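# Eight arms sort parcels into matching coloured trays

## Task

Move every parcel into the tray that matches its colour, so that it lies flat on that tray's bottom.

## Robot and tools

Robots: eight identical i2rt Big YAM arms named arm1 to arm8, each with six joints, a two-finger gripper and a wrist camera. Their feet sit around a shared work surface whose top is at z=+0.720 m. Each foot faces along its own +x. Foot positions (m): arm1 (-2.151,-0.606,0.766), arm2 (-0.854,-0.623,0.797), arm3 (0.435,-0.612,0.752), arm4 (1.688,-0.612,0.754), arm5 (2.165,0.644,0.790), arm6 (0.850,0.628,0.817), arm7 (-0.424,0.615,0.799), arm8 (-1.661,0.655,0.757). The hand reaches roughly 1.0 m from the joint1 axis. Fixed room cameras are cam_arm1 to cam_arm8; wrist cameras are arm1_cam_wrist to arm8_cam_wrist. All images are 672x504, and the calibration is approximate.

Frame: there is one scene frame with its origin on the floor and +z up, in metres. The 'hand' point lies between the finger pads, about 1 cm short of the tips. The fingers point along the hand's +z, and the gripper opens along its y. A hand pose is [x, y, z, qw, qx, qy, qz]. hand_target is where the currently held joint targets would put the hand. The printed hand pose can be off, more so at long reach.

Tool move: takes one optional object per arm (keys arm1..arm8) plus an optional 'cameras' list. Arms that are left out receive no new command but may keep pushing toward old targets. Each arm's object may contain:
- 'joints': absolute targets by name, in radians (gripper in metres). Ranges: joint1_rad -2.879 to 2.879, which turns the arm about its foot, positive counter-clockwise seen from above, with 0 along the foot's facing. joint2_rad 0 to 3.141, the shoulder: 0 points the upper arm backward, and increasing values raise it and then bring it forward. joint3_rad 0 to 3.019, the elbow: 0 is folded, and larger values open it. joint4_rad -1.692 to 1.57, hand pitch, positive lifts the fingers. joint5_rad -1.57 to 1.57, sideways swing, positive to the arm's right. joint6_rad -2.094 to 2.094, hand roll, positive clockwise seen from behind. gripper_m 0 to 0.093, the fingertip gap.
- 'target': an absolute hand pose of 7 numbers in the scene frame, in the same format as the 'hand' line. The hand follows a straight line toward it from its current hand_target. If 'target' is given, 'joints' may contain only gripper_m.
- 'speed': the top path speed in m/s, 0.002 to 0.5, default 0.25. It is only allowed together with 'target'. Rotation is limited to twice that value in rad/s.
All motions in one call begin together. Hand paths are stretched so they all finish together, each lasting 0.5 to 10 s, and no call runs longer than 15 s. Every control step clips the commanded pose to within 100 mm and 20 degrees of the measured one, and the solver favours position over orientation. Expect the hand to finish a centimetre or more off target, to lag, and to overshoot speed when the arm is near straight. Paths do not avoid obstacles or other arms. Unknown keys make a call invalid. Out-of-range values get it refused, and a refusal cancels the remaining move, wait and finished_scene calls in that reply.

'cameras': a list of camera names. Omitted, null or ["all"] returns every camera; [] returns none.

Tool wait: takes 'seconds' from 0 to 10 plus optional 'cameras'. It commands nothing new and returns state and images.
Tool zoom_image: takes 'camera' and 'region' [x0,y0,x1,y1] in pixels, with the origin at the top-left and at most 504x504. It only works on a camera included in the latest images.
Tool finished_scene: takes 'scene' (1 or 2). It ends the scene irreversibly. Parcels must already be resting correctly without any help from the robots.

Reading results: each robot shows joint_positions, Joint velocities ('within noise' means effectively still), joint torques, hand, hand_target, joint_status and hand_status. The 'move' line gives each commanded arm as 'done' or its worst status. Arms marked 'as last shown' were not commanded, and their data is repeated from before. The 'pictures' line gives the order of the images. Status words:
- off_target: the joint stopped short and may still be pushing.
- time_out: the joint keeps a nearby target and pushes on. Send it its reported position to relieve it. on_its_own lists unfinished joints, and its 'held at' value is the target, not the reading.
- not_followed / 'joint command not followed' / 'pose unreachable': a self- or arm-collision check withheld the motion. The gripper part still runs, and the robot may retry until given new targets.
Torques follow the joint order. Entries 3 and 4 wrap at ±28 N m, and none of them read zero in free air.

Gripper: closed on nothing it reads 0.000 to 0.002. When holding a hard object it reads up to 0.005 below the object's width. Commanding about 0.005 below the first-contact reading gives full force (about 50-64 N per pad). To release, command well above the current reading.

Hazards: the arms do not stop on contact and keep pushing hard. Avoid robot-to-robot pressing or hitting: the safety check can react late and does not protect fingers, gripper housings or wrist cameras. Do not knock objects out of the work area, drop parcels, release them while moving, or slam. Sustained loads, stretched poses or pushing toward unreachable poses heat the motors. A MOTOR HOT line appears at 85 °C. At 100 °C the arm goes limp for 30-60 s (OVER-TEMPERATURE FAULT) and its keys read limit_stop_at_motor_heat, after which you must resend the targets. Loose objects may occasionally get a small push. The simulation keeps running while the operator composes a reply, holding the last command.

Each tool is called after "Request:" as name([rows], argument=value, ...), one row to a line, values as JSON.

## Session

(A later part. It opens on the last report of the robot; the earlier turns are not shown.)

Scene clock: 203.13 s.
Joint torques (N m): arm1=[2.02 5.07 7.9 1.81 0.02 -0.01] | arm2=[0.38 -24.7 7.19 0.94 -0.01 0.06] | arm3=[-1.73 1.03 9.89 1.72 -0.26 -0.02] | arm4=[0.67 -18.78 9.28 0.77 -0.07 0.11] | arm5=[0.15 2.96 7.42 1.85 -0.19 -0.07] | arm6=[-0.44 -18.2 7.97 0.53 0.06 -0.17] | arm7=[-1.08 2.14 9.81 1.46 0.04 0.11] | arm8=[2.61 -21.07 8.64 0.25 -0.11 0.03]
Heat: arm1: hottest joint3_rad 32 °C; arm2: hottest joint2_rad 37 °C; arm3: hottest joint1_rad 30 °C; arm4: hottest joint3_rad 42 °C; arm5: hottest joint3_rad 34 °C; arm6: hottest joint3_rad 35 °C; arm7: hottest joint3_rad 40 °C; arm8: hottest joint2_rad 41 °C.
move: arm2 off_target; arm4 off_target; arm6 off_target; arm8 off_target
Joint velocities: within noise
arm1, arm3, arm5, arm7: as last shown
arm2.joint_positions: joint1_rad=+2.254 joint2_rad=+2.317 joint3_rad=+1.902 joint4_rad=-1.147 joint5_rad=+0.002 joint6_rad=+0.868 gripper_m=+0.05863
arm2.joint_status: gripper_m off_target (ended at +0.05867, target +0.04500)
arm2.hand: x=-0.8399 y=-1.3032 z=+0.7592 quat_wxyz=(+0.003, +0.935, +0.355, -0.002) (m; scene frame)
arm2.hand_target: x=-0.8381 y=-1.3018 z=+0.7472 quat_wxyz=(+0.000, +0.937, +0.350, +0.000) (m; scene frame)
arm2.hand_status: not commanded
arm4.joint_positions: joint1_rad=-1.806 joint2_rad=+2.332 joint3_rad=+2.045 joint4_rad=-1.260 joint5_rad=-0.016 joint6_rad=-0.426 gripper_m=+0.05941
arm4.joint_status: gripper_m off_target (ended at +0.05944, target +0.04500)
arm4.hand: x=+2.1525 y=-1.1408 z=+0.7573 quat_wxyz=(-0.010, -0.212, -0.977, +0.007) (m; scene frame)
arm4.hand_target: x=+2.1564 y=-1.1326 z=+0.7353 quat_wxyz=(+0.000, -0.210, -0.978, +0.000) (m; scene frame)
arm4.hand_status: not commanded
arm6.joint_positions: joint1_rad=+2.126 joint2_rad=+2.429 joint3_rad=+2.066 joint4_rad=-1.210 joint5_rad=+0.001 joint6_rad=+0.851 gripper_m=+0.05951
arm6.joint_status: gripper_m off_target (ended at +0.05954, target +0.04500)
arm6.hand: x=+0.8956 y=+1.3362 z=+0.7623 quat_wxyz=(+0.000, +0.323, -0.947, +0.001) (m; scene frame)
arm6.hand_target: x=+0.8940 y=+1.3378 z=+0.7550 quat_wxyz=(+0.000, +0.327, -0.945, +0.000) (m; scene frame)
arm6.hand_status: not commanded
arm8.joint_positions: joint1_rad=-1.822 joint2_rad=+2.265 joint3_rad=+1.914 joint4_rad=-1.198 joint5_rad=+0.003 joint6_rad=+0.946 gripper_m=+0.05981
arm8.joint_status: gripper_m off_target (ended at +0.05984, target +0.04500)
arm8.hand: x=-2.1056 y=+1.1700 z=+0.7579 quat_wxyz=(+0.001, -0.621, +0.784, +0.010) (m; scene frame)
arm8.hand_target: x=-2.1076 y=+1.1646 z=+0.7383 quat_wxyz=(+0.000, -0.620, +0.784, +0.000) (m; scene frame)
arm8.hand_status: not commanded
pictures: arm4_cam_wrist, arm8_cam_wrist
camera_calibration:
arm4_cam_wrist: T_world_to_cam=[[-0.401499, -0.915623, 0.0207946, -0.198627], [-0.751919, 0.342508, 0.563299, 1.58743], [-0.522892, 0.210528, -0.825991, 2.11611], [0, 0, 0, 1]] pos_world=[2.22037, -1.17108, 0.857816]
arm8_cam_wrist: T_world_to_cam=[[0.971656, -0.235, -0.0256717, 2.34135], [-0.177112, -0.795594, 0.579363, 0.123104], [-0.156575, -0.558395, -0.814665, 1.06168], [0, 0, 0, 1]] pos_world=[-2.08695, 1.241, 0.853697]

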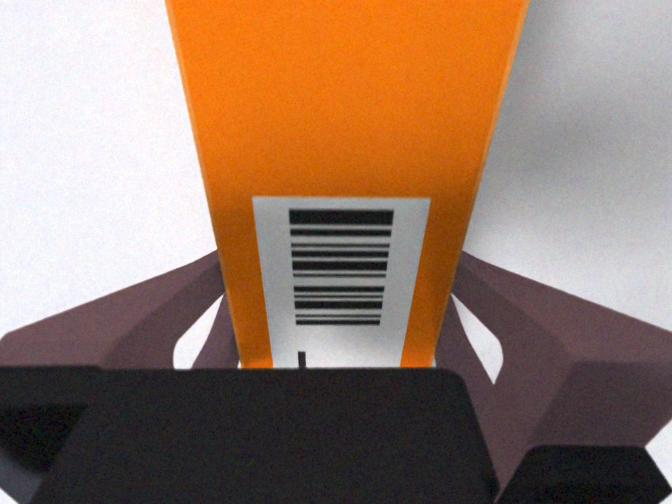

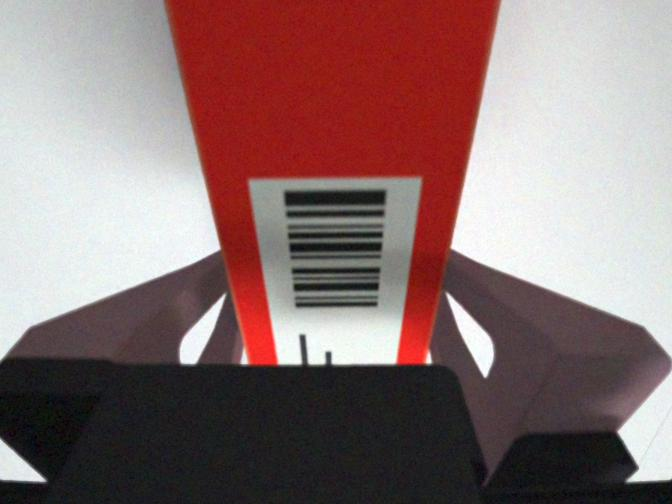

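Request:
move(arm8={"target":[-2.106,1.165,0.87,0,0.6205,-0.7842,0],"speed":0.25}, arm2={"target":[-0.838,-1.302,0.87,0,0.9367,0.3502,0],"speed":0.25}, arm6={"target":[0.894,1.338,0.87,0,0.3272,-0.945,0],"speed":0.25}, arm4={"target":[2.156,-1.133,0.87,0,0.2096,0.9778,0],"speed":0.25}, cameras=[])

Request:
move(arm8={"target":[-1.931,0.977,0.87,0,0.6205,-0.7842,0],"speed":0.35}, arm2={"target":[-0.854,-1.043,0.87,0,0.9367,0.3502,0],"speed":0.35}, arm6={"target":[0.879,1.047,0.87,0,0.3272,-0.945,0],"speed":0.35}, arm4={"target":[1.926,-0.896,0.87,0,0.2096,0.9778,0],"speed":0.35}, cameras=["cam_arm2","cam_arm4","cam_arm6","cam_arm8"])

Scene clock: 226.30 s.
Joint torques (N m): arm1=[2.2 4.37 7.97 1.74 0.02 -0.01] | arm2=[0.38 -25.11 11.47 0.05 -0.02 0.06] | arm3=[-1.61 1.03 9.91 1.68 -0.27 -0.03] | arm4=[0.32 -20.19 15.16 -0.31 -0.09 0.08] | arm5=[-0.03 3.49 7.43 1.88 -0.19 -0.04] | arm6=[-0.38 -20.42 12.57 -0.32 0.05 -0.15] | arm7=[-1.03 2.26 9.81 1.47 0.03 0.12] | arm8=[2.37 -22.71 13.91 -0.69 -0.09 0]
Heat: arm1: hottest joint3_rad 32 °C; arm2: hottest joint2_rad 36 °C; arm3: hottest joint1_rad 30 °C; arm4: hottest joint2_rad 42 °C; arm5: hottest joint3_rad 35 °C; arm6: hottest joint2_rad 35 °C; arm7: hottest joint3_rad 40 °C; arm8: hottest joint2_rad 37 °C.
move: arm2 off_target; arm4 off_target; arm6 off_target; arm8 off_target
Joint velocities: within noise
arm1, arm3, arm5, arm7: as last shown
arm2.joint_positions: joint1_rad=+2.254 joint2_rad=+2.210 joint3_rad=+1.973 joint4_rad=-1.365 joint5_rad=+0.002 joint6_rad=+0.868 gripper_m=+0.05863
arm2.joint_status: not commanded
arm2.hand: x=-0.8401 y=-1.2887 z=+0.8550 quat_wxyz=(-0.015, +0.935, +0.355, +0.005) (m; scene frame)
arm2.hand_target: x=-0.8380 y=-1.3012 z=+0.8702 quat_wxyz=(+0.000, +0.937, +0.350, +0.000) (m; scene frame)
arm2.hand_status: off_target (0.020 m and 1.9 deg from the pose sent, 0.111 m and 0.7 deg at the start)
arm4.joint_positions: joint1_rad=-1.806 joint2_rad=+2.266 joint3_rad=+2.172 joint4_rad=-1.522 joint5_rad=-0.016 joint6_rad=-0.426 gripper_m=+0.05941
arm4.joint_status: not commanded
arm4.hand: x=+2.1414 y=-1.1259 z=+0.8500 quat_wxyz=(+0.018, -0.212, -0.977, -0.014) (m; scene frame)
arm4.hand_target: x=+2.1551 y=-1.1320 z=+0.8702 quat_wxyz=(-0.001, -0.210, -0.978, +0.000) (m; scene frame)
arm4.hand_status: off_target (0.026 m and 2.6 deg from the pose sent, 0.113 m and 1.4 deg at the start)
arm6.joint_positions: joint1_rad=+2.126 joint2_rad=+2.352 joint3_rad=+2.118 joint4_rad=-1.404 joint5_rad=+0.002 joint6_rad=+0.850 gripper_m=+0.05951
arm6.joint_status: not commanded
arm6.hand: x=+0.8946 y=+1.3186 z=+0.8346 quat_wxyz=(+0.012, +0.323, -0.946, +0.031) (m; scene frame)
arm6.hand_target: x=+0.8939 y=+1.3362 z=+0.8703 quat_wxyz=(+0.000, +0.327, -0.945, +0.000) (m; scene frame)
arm6.hand_status: off_target (0.040 m and 3.9 deg from the pose sent, 0.108 m and 0.6 deg at the start)
arm8.joint_positions: joint1_rad=-1.822 joint2_rad=+2.188 joint3_rad=+2.027 joint4_rad=-1.450 joint5_rad=+0.003 joint6_rad=+0.946 gripper_m=+0.05981
arm8.joint_status: not commanded
arm8.hand: x=-2.0947 y=+1.1574 z=+0.8501 quat_wxyz=(+0.002, -0.620, +0.784, -0.020) (m; scene frame)
arm8.hand_target: x=-2.1054 y=+1.1642 z=+0.8701 quat_wxyz=(+0.000, -0.621, +0.784, +0.000) (m; scene frame)
arm8.hand_status: off_target (0.024 m and 2.4 deg from the pose sent, 0.112 m and 1.2 deg at the start)
pictures: none
No camera images: "cameras" was empty.

Scene clock: 228.20 s.
Joint torques (N m): arm1=[2.43 4.48 7.91 1.62 0.02 0.01] | arm2=[-0.26 -15.38 6.78 0.9 0.01 -0.16] | arm3=[-1.67 0.91 9.91 1.69 -0.27 -0.02] | arm4=[-1.61 -9.35 8.59 0.7 -0.08 -0.05] | arm5=[0.15 3.19 7.53 1.8 -0.17 -0.03] | arm6=[-0.91 -11.28 6.86 0.47 0.05 -0.17] | arm7=[-1.2 2.32 9.78 1.47 0.03 0.11] | arm8=[1.26 -13.33 8.34 0.18 -0.09 -0.11]
Heat: arm1: hottest joint3_rad 32 °C; arm2: hottest joint2_rad 36 °C; arm3: hottest joint1_rad 30 °C; arm4: hottest joint2_rad 42 °C; arm5: hottest joint3_rad 35 °C; arm6: hottest joint2_rad 35 °C; arm7: hottest joint3_rad 40 °C; arm8: hottest joint2_rad 38 °C.
move: arm2 done; arm4 done; arm6 off_target; arm8 done
Joint velocities: within noise
arm1, arm3, arm5, arm7: as last shown
arm2.joint_positions: joint1_rad=+2.239 joint2_rad=+1.581 joint3_rad=+1.048 joint4_rad=-1.060 joint5_rad=+0.002 joint6_rad=+0.868 gripper_m=+0.05863
arm2.joint_status: not commanded
arm2.hand: x=-0.8517 y=-1.0402 z=+0.8655 quat_wxyz=(-0.011, +0.937, +0.348, +0.003) (m; scene frame)
arm2.hand_target: x=-0.8540 y=-1.0429 z=+0.8700 quat_wxyz=(+0.000, +0.937, +0.350, +0.000) (m; scene frame)
arm2.hand_status: done (0.006 m and 1.4 deg from the pose sent, 0.247 m and 1.9 deg at the start)
arm4.joint_positions: joint1_rad=-1.820 joint2_rad=+1.403 joint3_rad=+0.989 joint4_rad=-1.171 joint5_rad=-0.016 joint6_rad=-0.453 gripper_m=+0.05941
arm4.joint_status: not commanded
arm4.hand: x=+1.9311 y=-0.8926 z=+0.8693 quat_wxyz=(+0.005, -0.206, -0.979, -0.005) (m; scene frame)
arm4.hand_target: x=+1.9260 y=-0.8959 z=+0.8700 quat_wxyz=(+0.000, -0.210, -0.978, +0.000) (m; scene frame)
arm4.hand_status: done (0.006 m and 0.9 deg from the pose sent, 0.316 m and 2.6 deg at the start)
arm6.joint_positions: joint1_rad=+2.126 joint2_rad=+1.623 joint3_rad=+1.018 joint4_rad=-1.005 joint5_rad=+0.002 joint6_rad=+0.846 gripper_m=+0.05951
arm6.joint_status: not commanded
arm6.hand: x=+0.8772 y=+1.0412 z=+0.8594 quat_wxyz=(+0.007, +0.325, -0.946, +0.018) (m; scene frame)
arm6.hand_target: x=+0.8790 y=+1.0469 z=+0.8700 quat_wxyz=(+0.000, +0.327, -0.945, +0.000) (m; scene frame)
arm6.hand_status: off_target (0.012 m and 2.3 deg from the pose sent, 0.274 m and 3.9 deg at the start)
arm8.joint_positions: joint1_rad=-1.828 joint2_rad=+1.536 joint3_rad=+1.109 joint4_rad=-1.168 joint5_rad=+0.003 joint6_rad=+0.940 gripper_m=+0.05981
arm8.joint_status: not commanded
arm8.hand: x=-1.9323 y=+0.9739 z=+0.8646 quat_wxyz=(+0.002, -0.620, +0.784, -0.012) (m; scene frame)
arm8.hand_target: x=-1.9309 y=+0.9769 z=+0.8700 quat_wxyz=(+0.000, -0.621, +0.784, +0.000) (m; scene frame)
arm8.hand_status: done (0.006 m and 1.4 deg from the pose sent, 0.244 m and 2.3 deg at the start)
pictures: cam_arm2, cam_arm4, cam_arm6, cam_arm8

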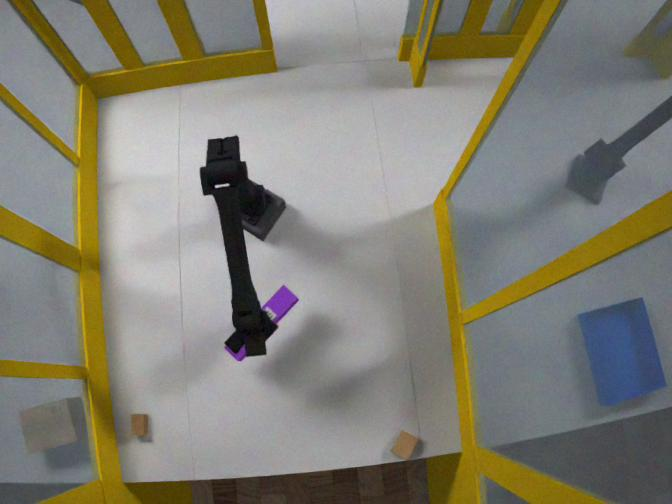

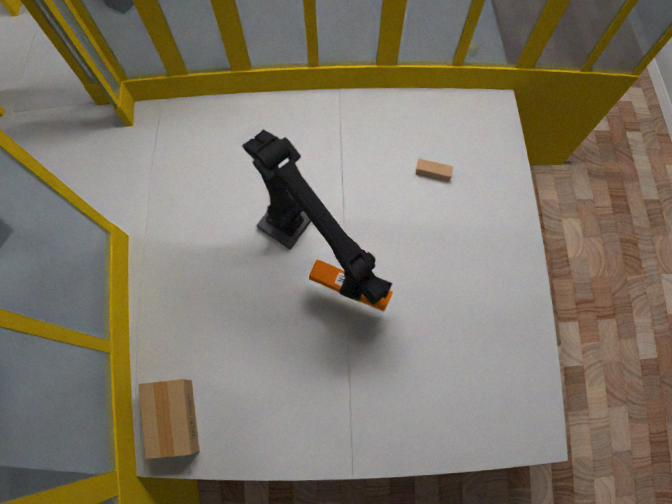

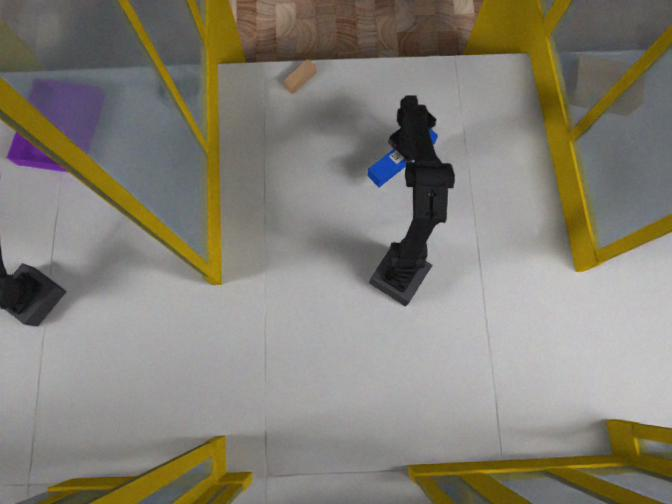

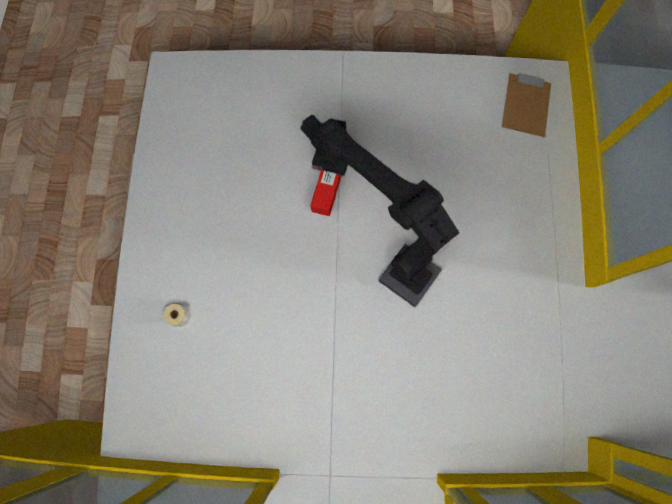

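Request:
move(arm8={"joints":{"joint1_rad":0.44}}, arm2={"joints":{"joint1_rad":-1.452}}, arm6={"joints":{"joint1_rad":-1.345}}, arm4={"joints":{"joint1_rad":1.72}}, cameras=[])

Request:
move(arm8={"target":[-1.77,0.0,0.86,0,0.9724,0.2334,0],"speed":0.35}, arm2={"target":[-0.48,0.0,0.86,0,0.4226,-0.9063,0],"speed":0.35}, arm6={"target":[0.59,0.0,0.87,0,0.9848,0.1736,0],"speed":0.35}, arm4={"target":[1.07,-0.30,0.86,0,1.0,0.0,0],"speed":0.35}, cameras=["cam_arm1","cam_arm7","cam_arm3","cam_arm4"])

Scene clock: 245.07 s.
Joint torques (N m): arm1=[2.2 4.25 7.94 1.77 0.04 0.02] | arm2=[0.26 -15.38 6.79 0.69 -0.02 -0.17] | arm3=[-1.67 0.97 9.94 1.7 -0.27 -0.02] | arm4=[-0.38 -9.29 8.64 0.53 -0.08 -0.01] | arm5=[-0.79 2.67 7.41 1.7 -0.2 -0.04] | arm6=[0.09 -11.34 6.86 0.31 0.05 -0.15] | arm7=[-1.08 2.32 9.8 1.5 0.04 0.1] | arm8=[1.2 -13.45 8.36 -0.08 0.05 -0.09]
Heat: arm1: hottest joint3_rad 32 °C; arm2: hottest joint2_rad 36 °C; arm3: hottest joint1_rad 30 °C; arm4: hottest joint2_rad 39 °C; arm5: hottest joint3_rad 35 °C; arm6: hottest joint2_rad 36 °C; arm7: hottest joint3_rad 40 °C; arm8: hottest joint2_rad 36 °C.
move: arm2 done; arm4 done; arm6 done; arm8 done
Joint velocities: within noise
arm1.joint_positions: joint1_rad=+1.419 joint2_rad=+0.521 joint3_rad=+1.431 joint4_rad=-1.508 joint5_rad=+0.001 joint6_rad=-0.133 gripper_m=+0.09398
arm1.joint_status: not commanded
arm1.hand: x=-2.0627 y=-0.4626 z=+1.3058 quat_wxyz=(-0.424, +0.475, -0.748, -0.190) (m; scene frame)
arm1.hand_target: x=-2.0663 y=-0.4639 z=+1.3137 quat_wxyz=(-0.431, +0.477, -0.740, -0.197) (m; scene frame)
arm1.hand_status: not commanded
arm2.joint_positions: joint1_rad=-1.453 joint2_rad=+1.581 joint3_rad=+1.048 joint4_rad=-1.054 joint5_rad=+0.002 joint6_rad=+0.867 gripper_m=+0.05866
arm2.joint_status: all done
arm2.hand: x=-0.6371 y=-0.2649 z=+0.8663 quat_wxyz=(+0.004, +0.080, -0.997, +0.007) (m; scene frame)
arm2.hand_target: x=-0.6370 y=-0.2636 z=+0.8707 quat_wxyz=(+0.000, +0.086, -0.996, -0.001) (m; scene frame)
arm2.hand_status: not commanded
arm3.joint_positions: joint1_rad=-2.064 joint2_rad=+0.623 joint3_rad=+1.443 joint4_rad=-1.225 joint5_rad=+0.004 joint6_rad=-0.288 gripper_m=+0.09398
arm3.joint_status: not commanded
arm3.hand: x=+0.6473 y=-0.5078 z=+1.3425 quat_wxyz=(-0.551, +0.306, -0.775, -0.049) (m; scene frame)
arm3.hand_target: x=+0.6453 y=-0.5116 z=+1.3558 quat_wxyz=(-0.564, +0.298, -0.768, -0.048) (m; scene frame)
arm3.hand_status: not commanded
arm4.joint_positions: joint1_rad=+1.726 joint2_rad=+1.403 joint3_rad=+0.989 joint4_rad=-1.166 joint5_rad=-0.016 joint6_rad=-0.455 gripper_m=+0.05958
arm4.joint_status: all done
arm4.hand: x=+1.3544 y=-0.4457 z=+0.8717 quat_wxyz=(+0.014, +1.000, -0.004, -0.005) (m; scene frame)
arm4.hand_target: x=+1.3572 y=-0.4444 z=+0.8723 quat_wxyz=(+0.012, +1.000, -0.004, -0.009) (m; scene frame)
arm4.hand_status: not commanded
arm5.joint_positions: joint1_rad=+0.696 joint2_rad=+0.625 joint3_rad=+1.427 joint4_rad=-1.371 joint5_rad=+0.001 joint6_rad=-0.097 gripper_m=+0.09397
arm5.joint_status: not commanded
arm5.hand: x=+1.9563 y=+0.5455 z=+1.3379 quat_wxyz=(+0.078, +0.848, +0.232, -0.471) (m; scene frame)
arm5.hand_target: x=+1.9591 y=+0.5448 z=+1.3504 quat_wxyz=(+0.082, +0.840, +0.233, -0.483) (m; scene frame)
arm5.hand_status: not commanded
arm6.joint_positions: joint1_rad=-1.353 joint2_rad=+1.623 joint3_rad=+1.018 joint4_rad=-0.999 joint5_rad=+0.002 joint6_rad=+0.845 gripper_m=+0.05957
arm6.joint_status: all done
arm6.hand: x=+0.6881 y=+0.2462 z=+0.8593 quat_wxyz=(+0.015, -0.987, -0.162, -0.008) (m; scene frame)
arm6.hand_target: x=+0.6896 y=+0.2407 z=+0.8700 quat_wxyz=(+0.000, -0.985, -0.170, +0.000) (m; scene frame)
arm6.hand_status: not commanded
arm7.joint_positions: joint1_rad=-1.014 joint2_rad=+0.496 joint3_rad=+1.379 joint4_rad=-1.460 joint5_rad=-0.002 joint6_rad=+0.046 gripper_m=+0.09397
arm7.joint_status: not commanded
arm7.hand: x=-0.4376 y=+0.4443 z=+1.3303 quat_wxyz=(-0.330, -0.660, -0.581, +0.342) (m; scene frame)
arm7.hand_target: x=-0.4393 y=+0.4472 z=+1.3403 quat_wxyz=(-0.336, -0.659, -0.574, +0.352) (m; scene frame)
arm7.hand_status: not commanded
arm8.joint_positions: joint1_rad=+0.444 joint2_rad=+1.536 joint3_rad=+1.109 joint4_rad=-1.162 joint5_rad=-0.001 joint6_rad=+0.938 gripper_m=+0.05978
arm8.joint_status: all done
arm8.hand: x=-1.7291 y=+0.2410 z=+0.8653 quat_wxyz=(+0.008, -0.972, -0.233, -0.004) (m; scene frame)
arm8.hand_target: x=-1.7310 y=+0.2413 z=+0.8707 quat_wxyz=(-0.001, -0.972, -0.234, +0.001) (m; scene frame)
arm8.hand_status: not commanded
pictures: none
No camera images: "cameras" was empty.

Scene clock: 247.37 s.
Joint torques (N m): arm1=[2.49 4.66 7.88 1.77 0 0.01] | arm2=[0.44 -26.23 12.3 0.03 -0.04 -0.21] | arm3=[-1.55 0.91 9.88 1.72 -0.26 -0.02] | arm4=[0.62 -18.2 15.38 -0.29 -0.02 -0.01] | arm5=[-0.38 2.84 7.43 1.8 -0.2 -0.05] | arm6=[-0.03 -16.79 12.68 -0.28 0.03 -0.17] | arm7=[-1.03 2.14 9.78 1.46 0.05 0.11] | arm8=[1.85 -20.07 14.13 -0.65 0.03 -0.05]
Heat: arm1: hottest joint3_rad 32 °C; arm2: hottest joint2_rad 36 °C; arm3: hottest joint1_rad 30 °C; arm4: hottest joint3_rad 40 °C; arm5: hottest joint3_rad 35 °C; arm6: hottest joint2_rad 36 °C; arm7: hottest joint3_rad 40 °C; arm8: hottest joint2_rad 37 °C.
move: arm2 off_target; arm4 off_target; arm6 off_target; arm8 off_target
Joint velocities: within noise
arm1, arm3, arm5, arm7: as last shown
arm2.joint_positions: joint1_rad=-1.453 joint2_rad=+2.375 joint3_rad=+2.255 joint4_rad=-1.478 joint5_rad=+0.002 joint6_rad=+0.173 gripper_m=+0.05866
arm2.joint_status: not commanded
arm2.hand: x=-0.4844 y=-0.0117 z=+0.8507 quat_wxyz=(+0.010, +0.415, -0.910, +0.008) (m; scene frame)
arm2.hand_target: x=-0.4803 y=-0.0007 z=+0.8600 quat_wxyz=(-0.001, +0.423, -0.906, +0.000) (m; scene frame)
arm2.hand_status: off_target (0.016 m and 1.8 deg from the pose sent, 0.308 m and 40.8 deg at the start)
arm4.joint_positions: joint1_rad=+1.726 joint2_rad=+2.224 joint3_rad=+2.094 joint4_rad=-1.473 joint5_rad=+0.012 joint6_rad=-0.455 gripper_m=+0.05958
arm4.joint_status: not commanded
arm4.hand: x=+1.0848 y=-0.3057 z=+0.8525 quat_wxyz=(+0.007, +1.000, -0.004, +0.011) (m; scene frame)
arm4.hand_target: x=+1.0709 y=-0.3003 z=+0.8601 quat_wxyz=(+0.000, +1.000, +0.000, -0.001) (m; scene frame)
arm4.hand_status: off_target (0.018 m and 1.6 deg from the pose sent, 0.320 m and 1.8 deg at the start)
arm6.joint_positions: joint1_rad=-1.353 joint2_rad=+2.219 joint3_rad=+1.936 joint4_rad=-1.324 joint5_rad=+0.002 joint6_rad=+0.839 gripper_m=+0.05957
arm6.joint_status: not commanded
arm6.hand: x=+0.5919 y=+0.0183 z=+0.8563 quat_wxyz=(+0.016, -0.986, -0.165, -0.009) (m; scene frame)
arm6.hand_target: x=+0.5906 y=+0.0009 z=+0.8702 quat_wxyz=(+0.000, -0.985, -0.174, +0.000) (m; scene frame)
arm6.hand_status: off_target (0.023 m and 2.3 deg from the pose sent, 0.265 m and 2.3 deg at the start)
arm8.joint_positions: joint1_rad=+0.444 joint2_rad=+2.131 joint3_rad=+1.938 joint4_rad=-1.399 joint5_rad=-0.001 joint6_rad=+0.938 gripper_m=+0.05978
arm8.joint_status: not commanded
arm8.hand: x=-1.7663 y=+0.0136 z=+0.8545 quat_wxyz=(+0.009, -0.972, -0.233, -0.004) (m; scene frame)
arm8.hand_target: x=-1.7699 y=+0.0007 z=+0.8599 quat_wxyz=(+0.000, -0.972, -0.233, +0.000) (m; scene frame)
arm8.hand_status: off_target (0.015 m and 1.1 deg from the pose sent, 0.245 m and 1.0 deg at the start)
pictures: cam_arm1, cam_arm3, cam_arm4, cam_arm7

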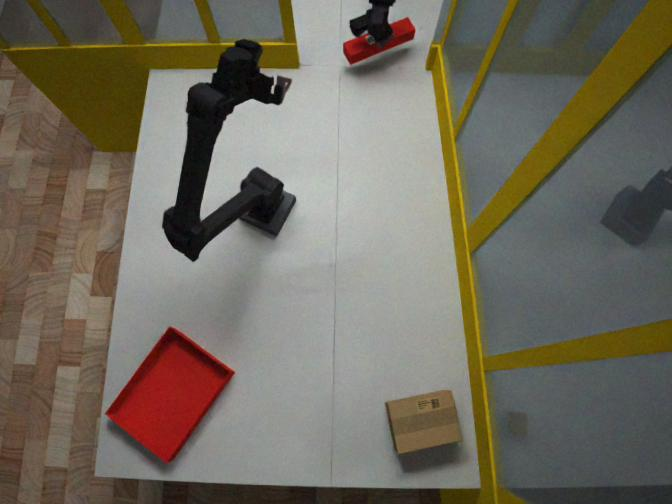

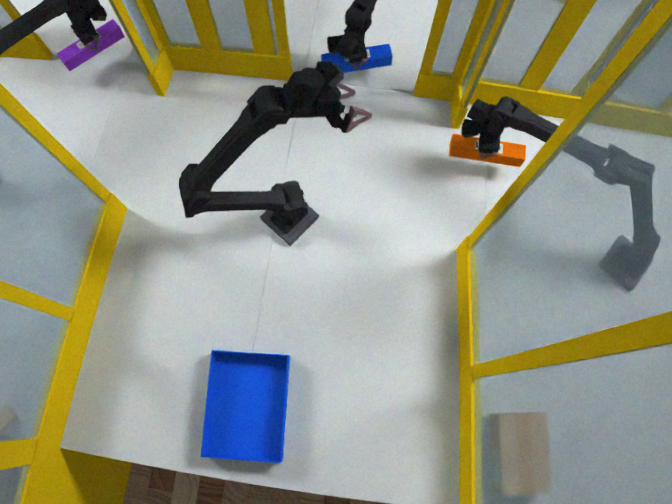

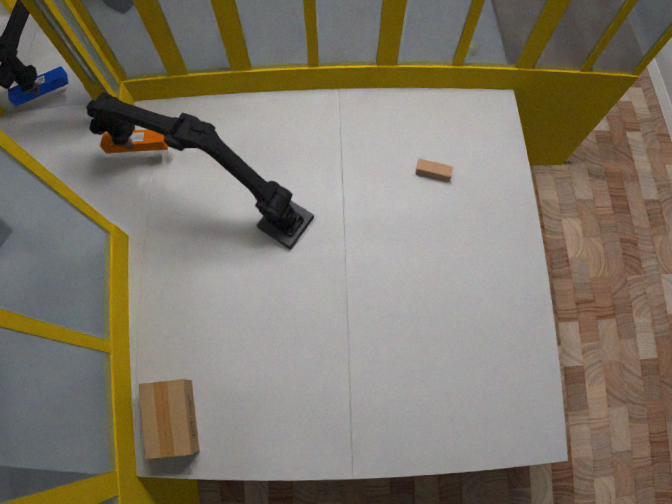

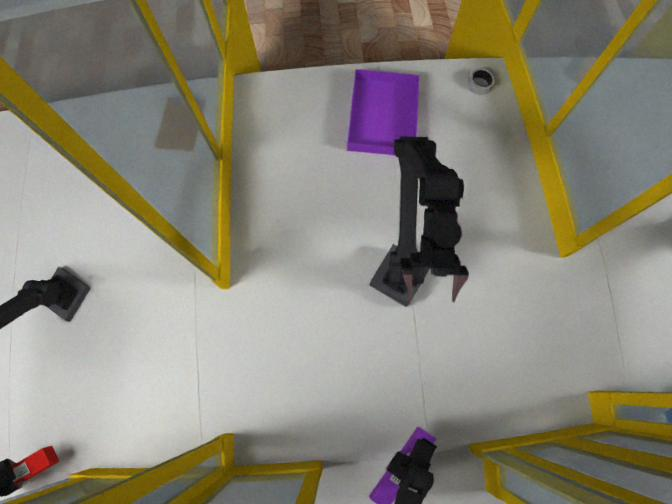

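Request:
move(arm8={"target":[-1.772,-0.005,0.742,0,0.9724,0.2334,0],"speed":0.12}, arm2={"target":[-0.48,0.0,0.749,0,0.4226,-0.9063,0],"speed":0.12}, arm6={"target":[0.59,0.0,0.756,0,0.9848,0.1736,0],"speed":0.12}, arm4={"target":[1.07,-0.30,0.739,0,1.0,0.0,0],"speed":0.12}, arm3={"joints":{"joint1_rad":-1.208}}, cameras=[])

Scene clock: 266.03 s.
Joint torques (N m): arm1=[2.2 4.37 8.01 1.68 0.01 0.03] | arm2=[0.56 -26.81 7.83 0.96 -0.08 -0.2] | arm3=[0.5 0.97 9.92 1.69 -0.22 -0.02] | arm4=[0.38 -18.55 9.66 0.69 -0.04 -0.03] | arm5=[-1.08 2.84 7.57 1.89 -0.23 -0.07] | arm6=[-0.03 -17.32 7.95 0.5 0.05 -0.17] | arm7=[-1.14 2.37 9.77 1.48 0.04 0.11] | arm8=[1.32 -21.25 9.05 0.14 0.02 -0.08]
Heat: arm1: hottest joint3_rad 32 °C; arm2: hottest joint3_rad 39 °C; arm3: hottest joint1_rad 30 °C; arm4: hottest joint3_rad 41 °C; arm5: hottest joint3_rad 35 °C; arm6: hottest joint2_rad 35 °C; arm7: hottest joint3_rad 40 °C; arm8: hottest joint2_rad 39 °C.
move: arm2 off_target; arm3 done; arm4 off_target; arm6 done; arm8 off_target
Joint velocities: within noise
arm1, arm5, arm7: as last shown
arm2.joint_positions: joint1_rad=-1.453 joint2_rad=+2.460 joint3_rad=+2.175 joint4_rad=-1.280 joint5_rad=+0.003 joint6_rad=+0.173 gripper_m=+0.05866
arm2.joint_status: not commanded
arm2.hand: x=-0.4779 y=-0.0012 z=+0.7611 quat_wxyz=(-0.004, +0.415, -0.910, -0.001) (m; scene frame)
arm2.hand_target: x=-0.4800 y=-0.0003 z=+0.7491 quat_wxyz=(+0.000, +0.422, -0.906, +0.000) (m; scene frame)
arm2.hand_status: off_target (0.012 m and 1.1 deg from the pose sent, 0.103 m and 1.8 deg at the start)
arm3.joint_positions: joint1_rad=-1.221 joint2_rad=+0.623 joint3_rad=+1.443 joint4_rad=-1.225 joint5_rad=+0.003 joint6_rad=-0.288 gripper_m=+0.09398
arm3.joint_status: all done
arm3.hand: x=+0.4950 y=-0.3830 z=+1.3423 quat_wxyz=(-0.484, +0.597, -0.581, -0.268) (m; scene frame)
arm3.hand_target: x=+0.4906 y=-0.3855 z=+1.3557 quat_wxyz=(-0.493, +0.595, -0.570, -0.279) (m; scene frame)
arm3.hand_status: not commanded
arm4.joint_positions: joint1_rad=+1.726 joint2_rad=+2.311 joint3_rad=+1.994 joint4_rad=-1.243 joint5_rad=+0.012 joint6_rad=-0.455 gripper_m=+0.05958
arm4.joint_status: not commanded
arm4.hand: x=+1.0691 y=-0.2993 z=+0.7574 quat_wxyz=(-0.003, +1.000, -0.004, -0.008) (m; scene frame)
arm4.hand_target: x=+1.0705 y=-0.3001 z=+0.7392 quat_wxyz=(+0.000, +1.000, +0.000, +0.000) (m; scene frame)
arm4.hand_status: off_target (0.018 m and 1.1 deg from the pose sent, 0.115 m and 1.6 deg at the start)
arm6.joint_positions: joint1_rad=-1.353 joint2_rad=+2.340 joint3_rad=+1.892 joint4_rad=-1.129 joint5_rad=+0.001 joint6_rad=+0.838 gripper_m=+0.05957
arm6.joint_status: not commanded
arm6.hand: x=+0.5864 y=+0.0050 z=+0.7611 quat_wxyz=(+0.003, -0.986, -0.166, -0.001) (m; scene frame)
arm6.hand_target: x=+0.5902 y=+0.0001 z=+0.7560 quat_wxyz=(+0.000, -0.985, -0.174, +0.000) (m; scene frame)
arm6.hand_status: done (0.008 m and 1.0 deg from the pose sent, 0.102 m and 2.3 deg at the start)
arm8.joint_positions: joint1_rad=+0.444 joint2_rad=+2.243 joint3_rad=+1.871 joint4_rad=-1.186 joint5_rad=+0.000 joint6_rad=+0.938 gripper_m=+0.05978
arm8.joint_status: not commanded
arm8.hand: x=-1.7695 y=-0.0056 z=+0.7578 quat_wxyz=(-0.006, -0.972, -0.233, +0.002) (m; scene frame)
arm8.hand_target: x=-1.7719 y=-0.0046 z=+0.7422 quat_wxyz=(+0.000, -0.972, -0.233, +0.000) (m; scene frame)
arm8.hand_status: off_target (0.016 m and 0.8 deg from the pose sent, 0.114 m and 1.1 deg at the start)
pictures: none
No camera images: "cameras" was empty.

Request:
move(arm8={"joints":{"gripper_m":0.09}}, arm2={"joints":{"gripper_m":0.09}}, arm6={"joints":{"gripper_m":0.09}}, arm4={"joints":{"gripper_m":0.09}}, cameras=[])

Request:
move(arm8={"target":[-1.77,-0.0,0.89,0,0.9724,0.2334,0],"speed":0.25}, arm2={"target":[-0.479,0.0,0.89,0,0.4226,-0.9063,0],"speed":0.25}, arm6={"target":[0.588,0.003,0.90,0,0.9848,0.1736,0],"speed":0.25}, arm4={"target":[1.07,-0.30,0.89,0,1.0,0.0,0],"speed":0.25}, cameras=["arm8_cam_wrist","arm4_cam_wrist"])

Request:
move(arm8={"target":[-1.72,0.30,0.93,0,0.9724,0.2334,0],"speed":0.4}, arm2={"target":[-0.66,-0.30,0.93,0,0.4226,-0.9063,0],"speed":0.4}, arm6={"target":[0.70,0.30,0.93,0,0.9848,0.1736,0],"speed":0.4}, arm4={"target":[1.38,-0.45,0.93,0,1.0,0.0,0],"speed":0.4}, cameras=[])

Request:
move(arm1={"target":[-1.77,-0.01,0.89,0,0.2334,-0.9724,0],"speed":0.4}, arm7={"target":[-0.482,-0.01,0.89,0,0.9063,0.4226,0],"speed":0.4}, arm3={"target":[0.587,0.008,0.89,0,0.1736,-0.9848,0],"speed":0.4}, cameras=["arm1_cam_wrist","arm7_cam_wrist","arm3_cam_wrist"])

Scene clock: 285.63 s.
Joint torques (N m): arm1=[2.49 4.25 7.95 1.77 0.02 0.01] | arm2=[0.44 -26.64 7.9 0.88 -0.09 -0.21] | arm3=[0.5 1.03 9.91 1.7 -0.22 -0.01] | arm4=[0.38 -18.61 9.66 0.69 -0.04 -0.03] | arm5=[0.03 2.78 7.54 1.83 -0.21 -0.05] | arm6=[0.03 -17.32 7.98 0.5 0.06 -0.17] | arm7=[-1.08 2.26 9.81 1.43 0.03 0.11] | arm8=[1.44 -20.95 9.05 0.13 0.02 -0.07]
Heat: arm1: hottest joint3_rad 32 °C; arm2: hottest joint2_rad 41 °C; arm3: hottest joint1_rad 30 °C; arm4: hottest joint3_rad 40 °C; arm5: hottest joint3_rad 35 °C; arm6: hottest joint2_rad 35 °C; arm7: hottest joint3_rad 40 °C; arm8: hottest joint2_rad 42 °C.
move: arm2 done; arm4 done; arm6 done; arm8 done
Joint velocities: within noise
arm1, arm3, arm5, arm7: as last shown
arm2.joint_positions: joint1_rad=-1.453 joint2_rad=+2.460 joint3_rad=+2.175 joint4_rad=-1.280 joint5_rad=+0.003 joint6_rad=+0.173 gripper_m=+0.08984
arm2.joint_status: all done
arm2.hand: x=-0.4780 y=-0.0012 z=+0.7609 quat_wxyz=(-0.003, +0.415, -0.910, -0.001) (m; scene frame)
arm2.hand_target: x=-0.4800 y=-0.0002 z=+0.7492 quat_wxyz=(+0.000, +0.422, -0.906, +0.000) (m; scene frame)
arm2.hand_status: not commanded
arm4.joint_positions: joint1_rad=+1.726 joint2_rad=+2.311 joint3_rad=+1.994 joint4_rad=-1.243 joint5_rad=+0.012 joint6_rad=-0.456 gripper_m=+0.08982
arm4.joint_status: all done
arm4.hand: x=+1.0691 y=-0.2993 z=+0.7574 quat_wxyz=(-0.003, +1.000, -0.004, -0.008) (m; scene frame)
arm4.hand_target: x=+1.0705 y=-0.3001 z=+0.7393 quat_wxyz=(+0.000, +1.000, +0.000, +0.000) (m; scene frame)
arm4.hand_status: not commanded
arm6.joint_positions: joint1_rad=-1.353 joint2_rad=+2.341 joint3_rad=+1.892 joint4_rad=-1.129 joint5_rad=+0.001 joint6_rad=+0.838 gripper_m=+0.08979
arm6.joint_status: all done
arm6.hand: x=+0.5865 y=+0.0051 z=+0.7609 quat_wxyz=(+0.003, -0.986, -0.166, -0.001) (m; scene frame)
arm6.hand_target: x=+0.5902 y=+0.0002 z=+0.7560 quat_wxyz=(+0.000, -0.985, -0.174, +0.000) (m; scene frame)
arm6.hand_status: not commanded
arm8.joint_positions: joint1_rad=+0.444 joint2_rad=+2.243 joint3_rad=+1.871 joint4_rad=-1.185 joint5_rad=+0.000 joint6_rad=+0.938 gripper_m=+0.08983
arm8.joint_status: all done
arm8.hand: x=-1.7695 y=-0.0057 z=+0.7575 quat_wxyz=(-0.006, -0.972, -0.233, +0.002) (m; scene frame)
arm8.hand_target: x=-1.7719 y=-0.0046 z=+0.7421 quat_wxyz=(+0.000, -0.972, -0.233, +0.000) (m; scene frame)
arm8.hand_status: not commanded
pictures: none
No camera images: "cameras" was empty.

Scene clock: 287.20 s.
Joint torques (N m): arm1=[2.26 4.6 7.97 1.68 0.02 -0.01] | arm2=[0.38 -26.17 12.22 0.08 -0.08 -0.2] | arm3=[0.32 1.03 9.91 1.7 -0.22 -0.02] | arm4=[0.67 -18.49 15.05 -0.32 -0.04 0] | arm5=[-0.15 2.9 7.46 1.91 -0.2 -0.07] | arm6=[-0.38 -18.02 12.26 -0.31 0.06 -0.18] | arm7=[-1.08 2.32 9.81 1.46 0.04 0.11] | arm8=[1.61 -21.07 13.65 -0.58 0 -0.06]
Heat: arm1: hottest joint3_rad 32 °C; arm2: hottest joint2_rad 41 °C; arm3: hottest joint1_rad 30 °C; arm4: hottest joint3_rad 41 °C; arm5: hottest joint3_rad 35 °C; arm6: hottest joint2_rad 35 °C; arm7: hottest joint3_rad 40 °C; arm8: hottest joint2_rad 42 °C.
move: arm2 off_target; arm4 off_target; arm6 off_target; arm8 off_target
Joint velocities: within noise
arm1, arm3, arm5, arm7: as last shown
arm2.joint_positions: joint1_rad=-1.453 joint2_rad=+2.369 joint3_rad=+2.330 joint4_rad=-1.554 joint5_rad=+0.003 joint6_rad=+0.172 gripper_m=+0.08993
arm2.joint_status: not commanded
arm2.hand: x=-0.4832 y=-0.0100 z=+0.8830 quat_wxyz=(+0.008, +0.415, -0.910, +0.007) (m; scene frame)
arm2.hand_target: x=-0.4793 y=-0.0006 z=+0.8901 quat_wxyz=(-0.001, +0.422, -0.906, +0.000) (m; scene frame)
arm2.hand_status: off_target (0.013 m and 1.6 deg from the pose sent, 0.129 m and 1.1 deg at the start)
arm4.joint_positions: joint1_rad=+1.726 joint2_rad=+2.223 joint3_rad=+2.169 joint4_rad=-1.549 joint5_rad=+0.012 joint6_rad=-0.456 gripper_m=+0.08991
arm4.joint_status: not commanded
arm4.hand: x=+1.0829 y=-0.3042 z=+0.8818 quat_wxyz=(+0.007, +1.000, -0.004, +0.011) (m; scene frame)
arm4.hand_target: x=+1.0708 y=-0.3003 z=+0.8901 quat_wxyz=(+0.000, +1.000, +0.000, -0.001) (m; scene frame)
arm4.hand_status: off_target (0.016 m and 1.5 deg from the pose sent, 0.133 m and 1.1 deg at the start; pose on its path clipped on 3 of 47 steps)
arm6.joint_positions: joint1_rad=-1.353 joint2_rad=+2.212 joint3_rad=+1.978 joint4_rad=-1.385 joint5_rad=+0.001 joint6_rad=+0.834 gripper_m=+0.08988
arm6.joint_status: not commanded
arm6.hand: x=+0.5921 y=+0.0182 z=+0.8766 quat_wxyz=(+0.020, -0.986, -0.168, -0.012) (m; scene frame)
arm6.hand_target: x=+0.5886 y=+0.0040 z=+0.9001 quat_wxyz=(+0.000, -0.985, -0.174, +0.000) (m; scene frame)
arm6.hand_status: off_target (0.028 m and 2.8 deg from the pose sent, 0.139 m and 1.0 deg at the start; pose on its path clipped on 3 of 47 steps)
arm8.joint_positions: joint1_rad=+0.444 joint2_rad=+2.129 joint3_rad=+2.005 joint4_rad=-1.470 joint5_rad=+0.000 joint6_rad=+0.938 gripper_m=+0.08992
arm8.joint_status: not commanded
arm8.hand: x=-1.7669 y=+0.0107 z=+0.8808 quat_wxyz=(+0.010, -0.972, -0.233, -0.005) (m; scene frame)
arm8.hand_target: x=-1.7699 y=+0.0005 z=+0.8901 quat_wxyz=(+0.000, -0.972, -0.233, +0.000) (m; scene frame)
arm8.hand_status: off_target (0.014 m and 1.3 deg from the pose sent, 0.132 m and 0.8 deg at the start; pose on its path clipped on 3 of 47 steps)
pictures: arm4_cam_wrist, arm8_cam_wrist
camera_calibration:
arm4_cam_wrist: T_world_to_cam=[[-0.0063212, 0.999979, -0.00158858, 0.309838], [0.800753, 0.00601335, 0.598964, -1.3887], [0.598961, 0.00251411, -0.800774, 0.183173], [0, 0, 0, 1]] pos_world=[1.00425, -0.301941, 0.978953]
arm8_cam_wrist: T_world_to_cam=[[-0.448302, 0.893851, 0.00746045, -0.80724], [0.715639, 0.353896, 0.602178, 0.73454], [0.535617, 0.275297, -0.798327, 1.76713], [0, 0, 0, 1]] pos_world=[-1.83406, -0.0248841, 0.974449]

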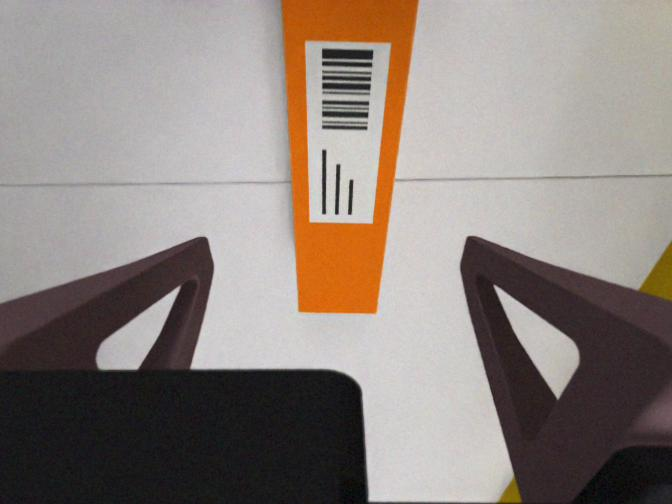

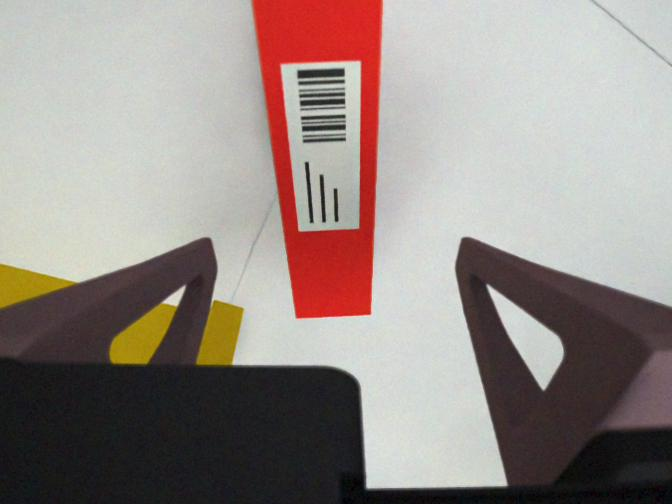

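Scene clock: 289.03 s.
Joint torques (N m): arm1=[2.49 4.54 8.05 1.72 0.04 0] | arm2=[0.5 -12.22 7.32 0.95 -0.08 -0.19] | arm3=[0.44 1.03 9.91 1.7 -0.22 -0.02] | arm4=[-0.26 -7.71 9.36 0.12 -0.03 -0.04] | arm5=[-0.03 3.14 7.45 1.84 -0.2 -0.07] | arm6=[-1.49 -8.23 7.56 0.38 0.07 -0.17] | arm7=[-1.08 2.32 9.8 1.48 0.04 0.1] | arm8=[1.79 -9.64 8.87 -0.49 0.01 -0.05]
Heat: arm1: hottest joint3_rad 32 °C; arm2: hottest joint2_rad 40 °C; arm3: hottest joint1_rad 30 °C; arm4: hottest joint3_rad 41 °C; arm5: hottest joint3_rad 35 °C; arm6: hottest joint2_rad 35 °C; arm7: hottest joint3_rad 40 °C; arm8: hottest joint2_rad 41 °C.
move: arm2 done; arm4 done; arm6 done; arm8 done
Joint velocities: within noise
arm1, arm3, arm5, arm7: as last shown
arm2.joint_positions: joint1_rad=-1.453 joint2_rad=+1.395 joint3_rad=+1.027 joint4_rad=-1.217 joint5_rad=+0.003 joint6_rad=+0.172 gripper_m=+0.08993
arm2.joint_status: not commanded
arm2.hand: x=-0.6595 y=-0.3024 z=+0.9295 quat_wxyz=(+0.005, +0.415, -0.910, +0.005) (m; scene frame)
arm2.hand_target: x=-0.6600 y=-0.3000 z=+0.9301 quat_wxyz=(+0.000, +0.422, -0.906, +0.000) (m; scene frame)
arm2.hand_status: done (0.002 m and 1.3 deg from the pose sent, 0.343 m and 1.6 deg at the start)
arm4.joint_positions: joint1_rad=+1.726 joint2_rad=+1.289 joint3_rad=+1.045 joint4_rad=-1.329 joint5_rad=+0.012 joint6_rad=-0.459 gripper_m=+0.08991
arm4.joint_status: not commanded
arm4.hand: x=+1.3761 y=-0.4500 z=+0.9311 quat_wxyz=(+0.000, +1.000, -0.002, -0.003) (m; scene frame)
arm4.hand_target: x=+1.3800 y=-0.4500 z=+0.9300 quat_wxyz=(+0.000, +1.000, +0.000, +0.000) (m; scene frame)
arm4.hand_status: done (0.004 m and 0.4 deg from the pose sent, 0.335 m and 1.5 deg at the start)
arm6.joint_positions: joint1_rad=-1.370 joint2_rad=+1.387 joint3_rad=+0.946 joint4_rad=-1.156 joint5_rad=+0.001 joint6_rad=+0.803 gripper_m=+0.08988
arm6.joint_status: not commanded
arm6.hand: x=+0.7047 y=+0.3008 z=+0.9237 quat_wxyz=(+0.011, -0.985, -0.175, -0.007) (m; scene frame)
arm6.hand_target: x=+0.7000 y=+0.3000 z=+0.9300 quat_wxyz=(+0.000, -0.985, -0.174, +0.000) (m; scene frame)
arm6.hand_status: done (0.008 m and 1.5 deg from the pose sent, 0.306 m and 2.8 deg at the start)
arm8.joint_positions: joint1_rad=+0.444 joint2_rad=+1.320 joint3_rad=+1.064 joint4_rad=-1.312 joint5_rad=+0.000 joint6_rad=+0.938 gripper_m=+0.08992
arm8.joint_status: not commanded
arm8.hand: x=-1.7201 y=+0.2964 z=+0.9294 quat_wxyz=(-0.002, -0.972, -0.233, +0.000) (m; scene frame)
arm8.hand_target: x=-1.7200 y=+0.2999 z=+0.9301 quat_wxyz=(+0.000, -0.972, -0.233, +0.000) (m; scene frame)
arm8.hand_status: done (0.004 m and 0.2 deg from the pose sent, 0.297 m and 1.3 deg at the start)
pictures: none
No camera images: "cameras" was empty.

Scene clock: 292.57 s.
Joint torques (N m): arm1=[0.38 -19.84 12.52 -0.18 0 0.09] | arm2=[0.5 -12.22 7.34 0.95 -0.08 -0.19] | arm3=[-1.79 -22.3 13.82 -0.28 -0.18 0.14] | arm4=[-0.26 -7.71 9.36 0.13 -0.04 -0.04] | arm5=[0.03 3.31 7.39 1.76 -0.17 -0.01] | arm6=[-1.38 -8.35 7.56 0.38 0.07 -0.17] | arm7=[-0.91 -16.09 14.52 -0.4 -0.16 0.21] | arm8=[1.73 -9.64 8.83 -0.47 0 -0.03]
Heat: arm1: hottest joint3_rad 33 °C; arm2: hottest joint2_rad 40 °C; arm3: hottest joint1_rad 30 °C; arm4: hottest joint3_rad 41 °C; arm5: hottest joint3_rad 35 °C; arm6: hottest joint2_rad 35 °C; arm7: hottest joint3_rad 41 °C; arm8: hottest joint2_rad 40 °C.
move: arm1 off_target; arm3 off_target; arm7 off_target
Joint velocities: within noise
arm1.joint_positions: joint1_rad=+1.433 joint2_rad=+2.263 joint3_rad=+2.247 joint4_rad=-1.561 joint5_rad=-0.005 joint6_rad=+0.520 gripper_m=+0.09397
arm1.joint_status: not commanded
arm1.hand: x=-1.7816 y=-0.0151 z=+0.8878 quat_wxyz=(+0.004, +0.243, -0.970, +0.005) (m; scene frame)
arm1.hand_target: x=-1.7704 y=-0.0105 z=+0.8899 quat_wxyz=(-0.001, +0.233, -0.972, -0.001) (m; scene frame)
arm1.hand_status: off_target (0.013 m and 1.3 deg from the pose sent, 0.681 m and 66.2 deg at the start)
arm2, arm4, arm5, arm6, arm8: as last shown
arm3.joint_positions: joint1_rad=-1.189 joint2_rad=+2.064 joint3_rad=+1.871 joint4_rad=-1.429 joint5_rad=-0.001 joint6_rad=+0.964 gripper_m=+0.09398
arm3.joint_status: not commanded
arm3.hand: x=+0.5766 y=-0.0055 z=+0.8694 quat_wxyz=(+0.007, +0.188, -0.982, +0.021) (m; scene frame)
arm3.hand_target: x=+0.5868 y=+0.0068 z=+0.8901 quat_wxyz=(+0.000, +0.174, -0.985, -0.001) (m; scene frame)
arm3.hand_status: off_target (0.027 m and 3.0 deg from the pose sent, 0.605 m and 95.0 deg at the start)
arm6.hand_target: x=+0.7001 y=+0.3000 z=+0.9300 quat_wxyz=(+0.000, -0.985, -0.174, +0.000) (m; scene frame)
arm7.joint_positions: joint1_rad=-1.015 joint2_rad=+2.038 joint3_rad=+1.732 joint4_rad=-1.299 joint5_rad=+0.003 joint6_rad=+0.597 gripper_m=+0.09397
arm7.joint_status: not commanded
arm7.hand: x=-0.4756 y=+0.0080 z=+0.8750 quat_wxyz=(+0.017, -0.902, -0.430, -0.008) (m; scene frame)
arm7.hand_target: x=-0.4821 y=-0.0090 z=+0.8903 quat_wxyz=(-0.001, -0.906, -0.423, +0.000) (m; scene frame)
arm7.hand_status: off_target (0.024 m and 2.3 deg from the pose sent, 0.634 m and 64.9 deg at the start)
pictures: arm1_cam_wrist, arm3_cam_wrist, arm7_cam_wrist
camera_calibration:
arm1_cam_wrist: T_world_to_cam=[[0.456701, -0.889609, 0.00437583, 0.79737], [-0.724325, -0.368984, 0.582413, -1.8084], [-0.516505, -0.269158, -0.812881, -0.0760494], [0, 0, 0, 1]] pos_world=[-1.71331, 0.0216087, 0.987926]
arm3_cam_wrist: T_world_to_cam=[[0.364524, -0.929995, 0.0472496, -0.257488], [-0.755501, -0.265703, 0.598849, -0.0806092], [-0.544372, -0.253992, -0.799467, 1.13161], [0, 0, 0, 1]] pos_world=[0.648975, 0.0265376, 0.96512]
arm7_cam_wrist: T_world_to_cam=[[-0.786711, 0.61625, 0.0363587, -0.414072], [0.513161, 0.620095, 0.59342, -0.273763], [0.343149, 0.485508, -0.804071, 0.984217], [0, 0, 0, 1]] pos_world=[-0.523003, -0.0529142, 0.968892]

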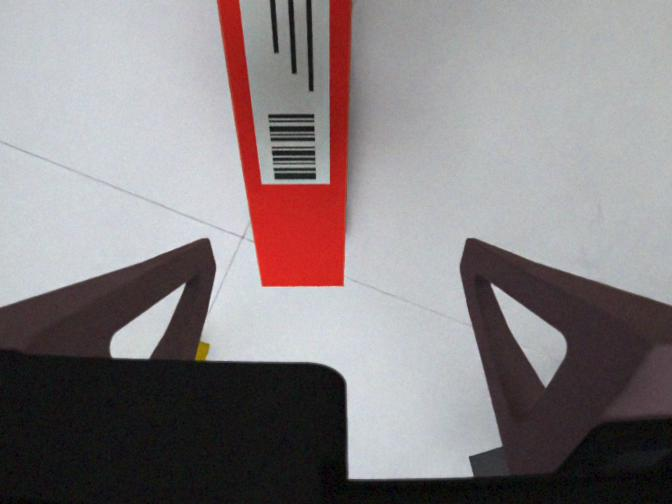

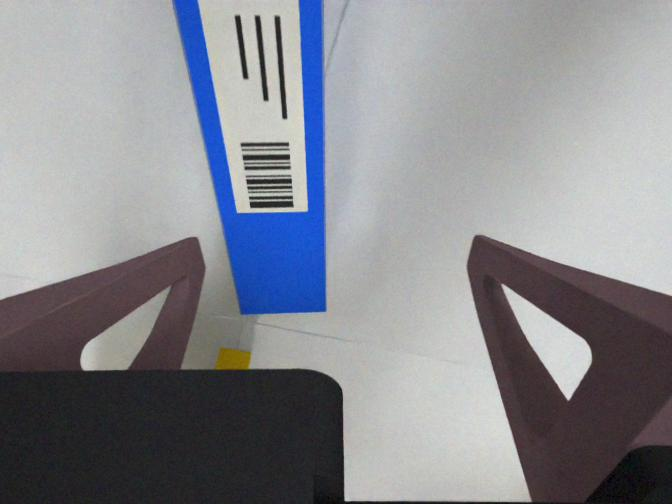

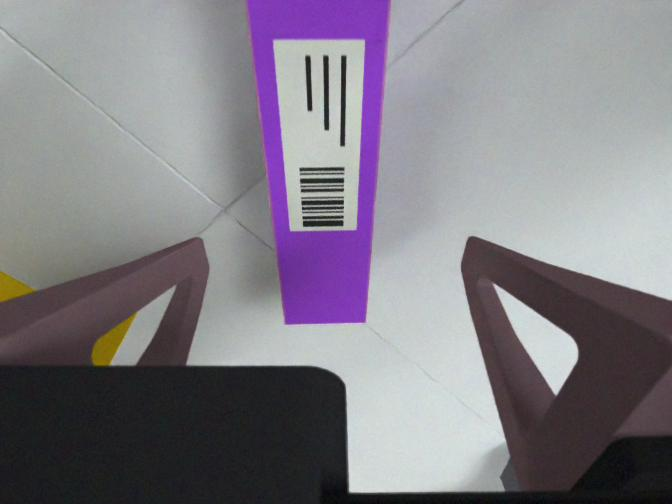

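Request:
move(arm1={"target":[-1.748,0.024,0.81,0,0.2334,-0.9724,0]}, arm7={"target":[-0.482,-0.012,0.815,0,0.9063,0.4226,0]}, arm3={"target":[0.595,0.036,0.82,0,0.1736,-0.9848,0]}, cameras=["arm1_cam_wrist","arm7_cam_wrist","arm3_cam_wrist"])

Scene clock: 315.70 s.
Joint torques (N m): arm1=[0.79 -22.71 12.45 -0.17 0.03 0.1] | arm2=[0.5 -12.22 7.34 0.95 -0.08 -0.19] | arm3=[-1.79 -23.94 13.39 0.38 -0.07 0.12] | arm4=[-0.26 -7.71 9.36 0.14 -0.04 -0.03] | arm5=[-0.26 3.37 7.43 1.85 -0.17 -0.06] | arm6=[-1.44 -8.29 7.57 0.38 0.07 -0.17] | arm7=[-1.14 -16.79 8.76 0.53 -0.16 0.21] | arm8=[1.67 -9.64 8.76 -0.46 0.01 -0.06]
Heat: arm1: hottest joint3_rad 37 °C; arm2: hottest joint2_rad 36 °C; arm3: hottest joint3_rad 34 °C; arm4: hottest joint3_rad 40 °C; arm5: hottest joint3_rad 35 °C; arm6: hottest joint2_rad 34 °C; arm7: hottest joint3_rad 45 °C; arm8: hottest joint2_rad 35 °C.
move: arm1 off_target; arm3 off_target; arm7 done
Joint velocities: within noise
arm1.joint_positions: joint1_rad=+1.433 joint2_rad=+2.473 joint3_rad=+2.401 joint4_rad=-1.518 joint5_rad=-0.005 joint6_rad=+0.520 gripper_m=+0.09397
arm1.joint_status: not commanded
arm1.hand: x=-1.7595 y=+0.0187 z=+0.7994 quat_wxyz=(+0.009, +0.242, -0.970, +0.010) (m; scene frame)
arm1.hand_target: x=-1.7484 y=+0.0234 z=+0.8101 quat_wxyz=(-0.001, +0.233, -0.972, -0.001) (m; scene frame)
arm1.hand_status: off_target (0.017 m and 1.8 deg from the pose sent, 0.093 m and 1.3 deg at the start)
arm2, arm4, arm5, arm6, arm8: as last shown
arm3.joint_positions: joint1_rad=-1.191 joint2_rad=+2.192 joint3_rad=+1.897 joint4_rad=-1.351 joint5_rad=-0.003 joint6_rad=+0.964 gripper_m=+0.09398
arm3.joint_status: not commanded
arm3.hand: x=+0.5821 y=+0.0153 z=+0.7987 quat_wxyz=(+0.014, +0.187, -0.982, +0.031) (m; scene frame)
arm3.hand_target: x=+0.5947 y=+0.0344 z=+0.8208 quat_wxyz=(+0.000, +0.174, -0.985, +0.000) (m; scene frame)
arm3.hand_status: off_target (0.032 m and 4.2 deg from the pose sent, 0.067 m and 3.0 deg at the start)
arm7.joint_positions: joint1_rad=-1.015 joint2_rad=+2.116 joint3_rad=+1.717 joint4_rad=-1.168 joint5_rad=+0.003 joint6_rad=+0.598 gripper_m=+0.09397
arm7.joint_status: not commanded
arm7.hand: x=-0.4773 y=-0.0122 z=+0.8221 quat_wxyz=(+0.000, -0.903, -0.430, +0.002) (m; scene frame)
arm7.hand_target: x=-0.4821 y=-0.0118 z=+0.8151 quat_wxyz=(+0.000, -0.906, -0.423, +0.000) (m; scene frame)
arm7.hand_status: done (0.008 m and 1.0 deg from the pose sent, 0.064 m and 2.3 deg at the start)
pictures: arm1_cam_wrist, arm3_cam_wrist, arm7_cam_wrist
camera_calibration:
arm1_cam_wrist: T_world_to_cam=[[0.455979, -0.88992, 0.0112031, 0.81101], [-0.720481, -0.361713, 0.591668, -1.72924], [-0.522484, -0.27786, -0.806104, -0.1431], [0, 0, 0, 1]] pos_world=[-1.69046, 0.0564826, 0.898696]
arm3_cam_wrist: T_world_to_cam=[[0.362987, -0.929421, 0.0664629, -0.251237], [-0.751039, -0.249608, 0.611258, -0.0413526], [-0.551526, -0.271795, -0.788636, 1.07908], [0, 0, 0, 1]] pos_world=[0.655276, 0.04946, 0.892973]
arm7_cam_wrist: T_world_to_cam=[[-0.786174, 0.617807, 0.0156358, -0.383793], [0.515472, 0.641575, 0.56804, -0.206752], [0.340908, 0.454639, -0.822852, 0.966019], [0, 0, 0, 1]] pos_world=[-0.524476, -0.069433, 0.918335]

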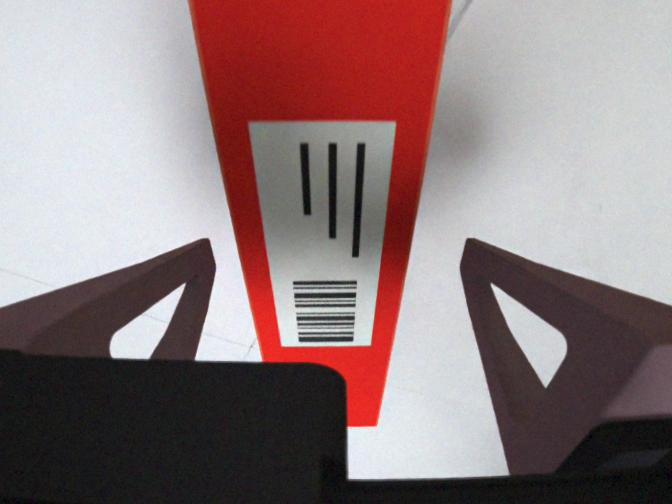

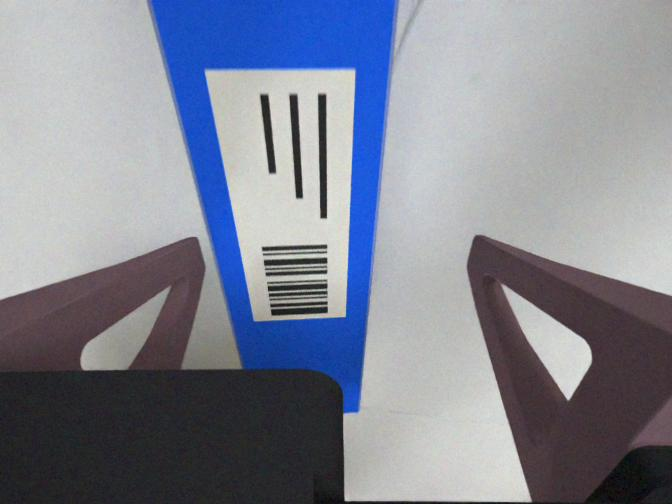

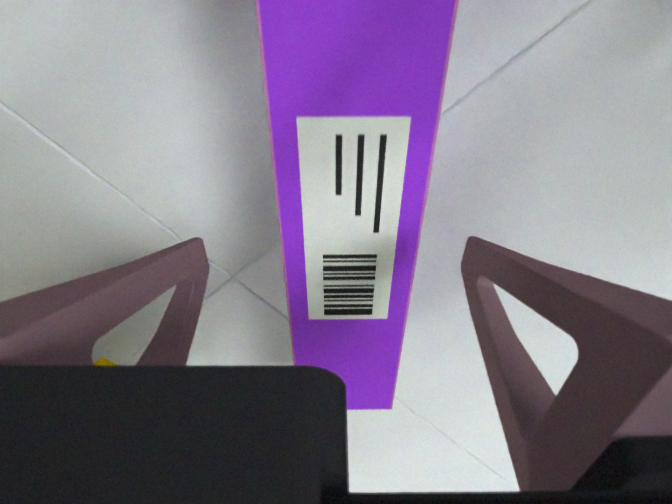

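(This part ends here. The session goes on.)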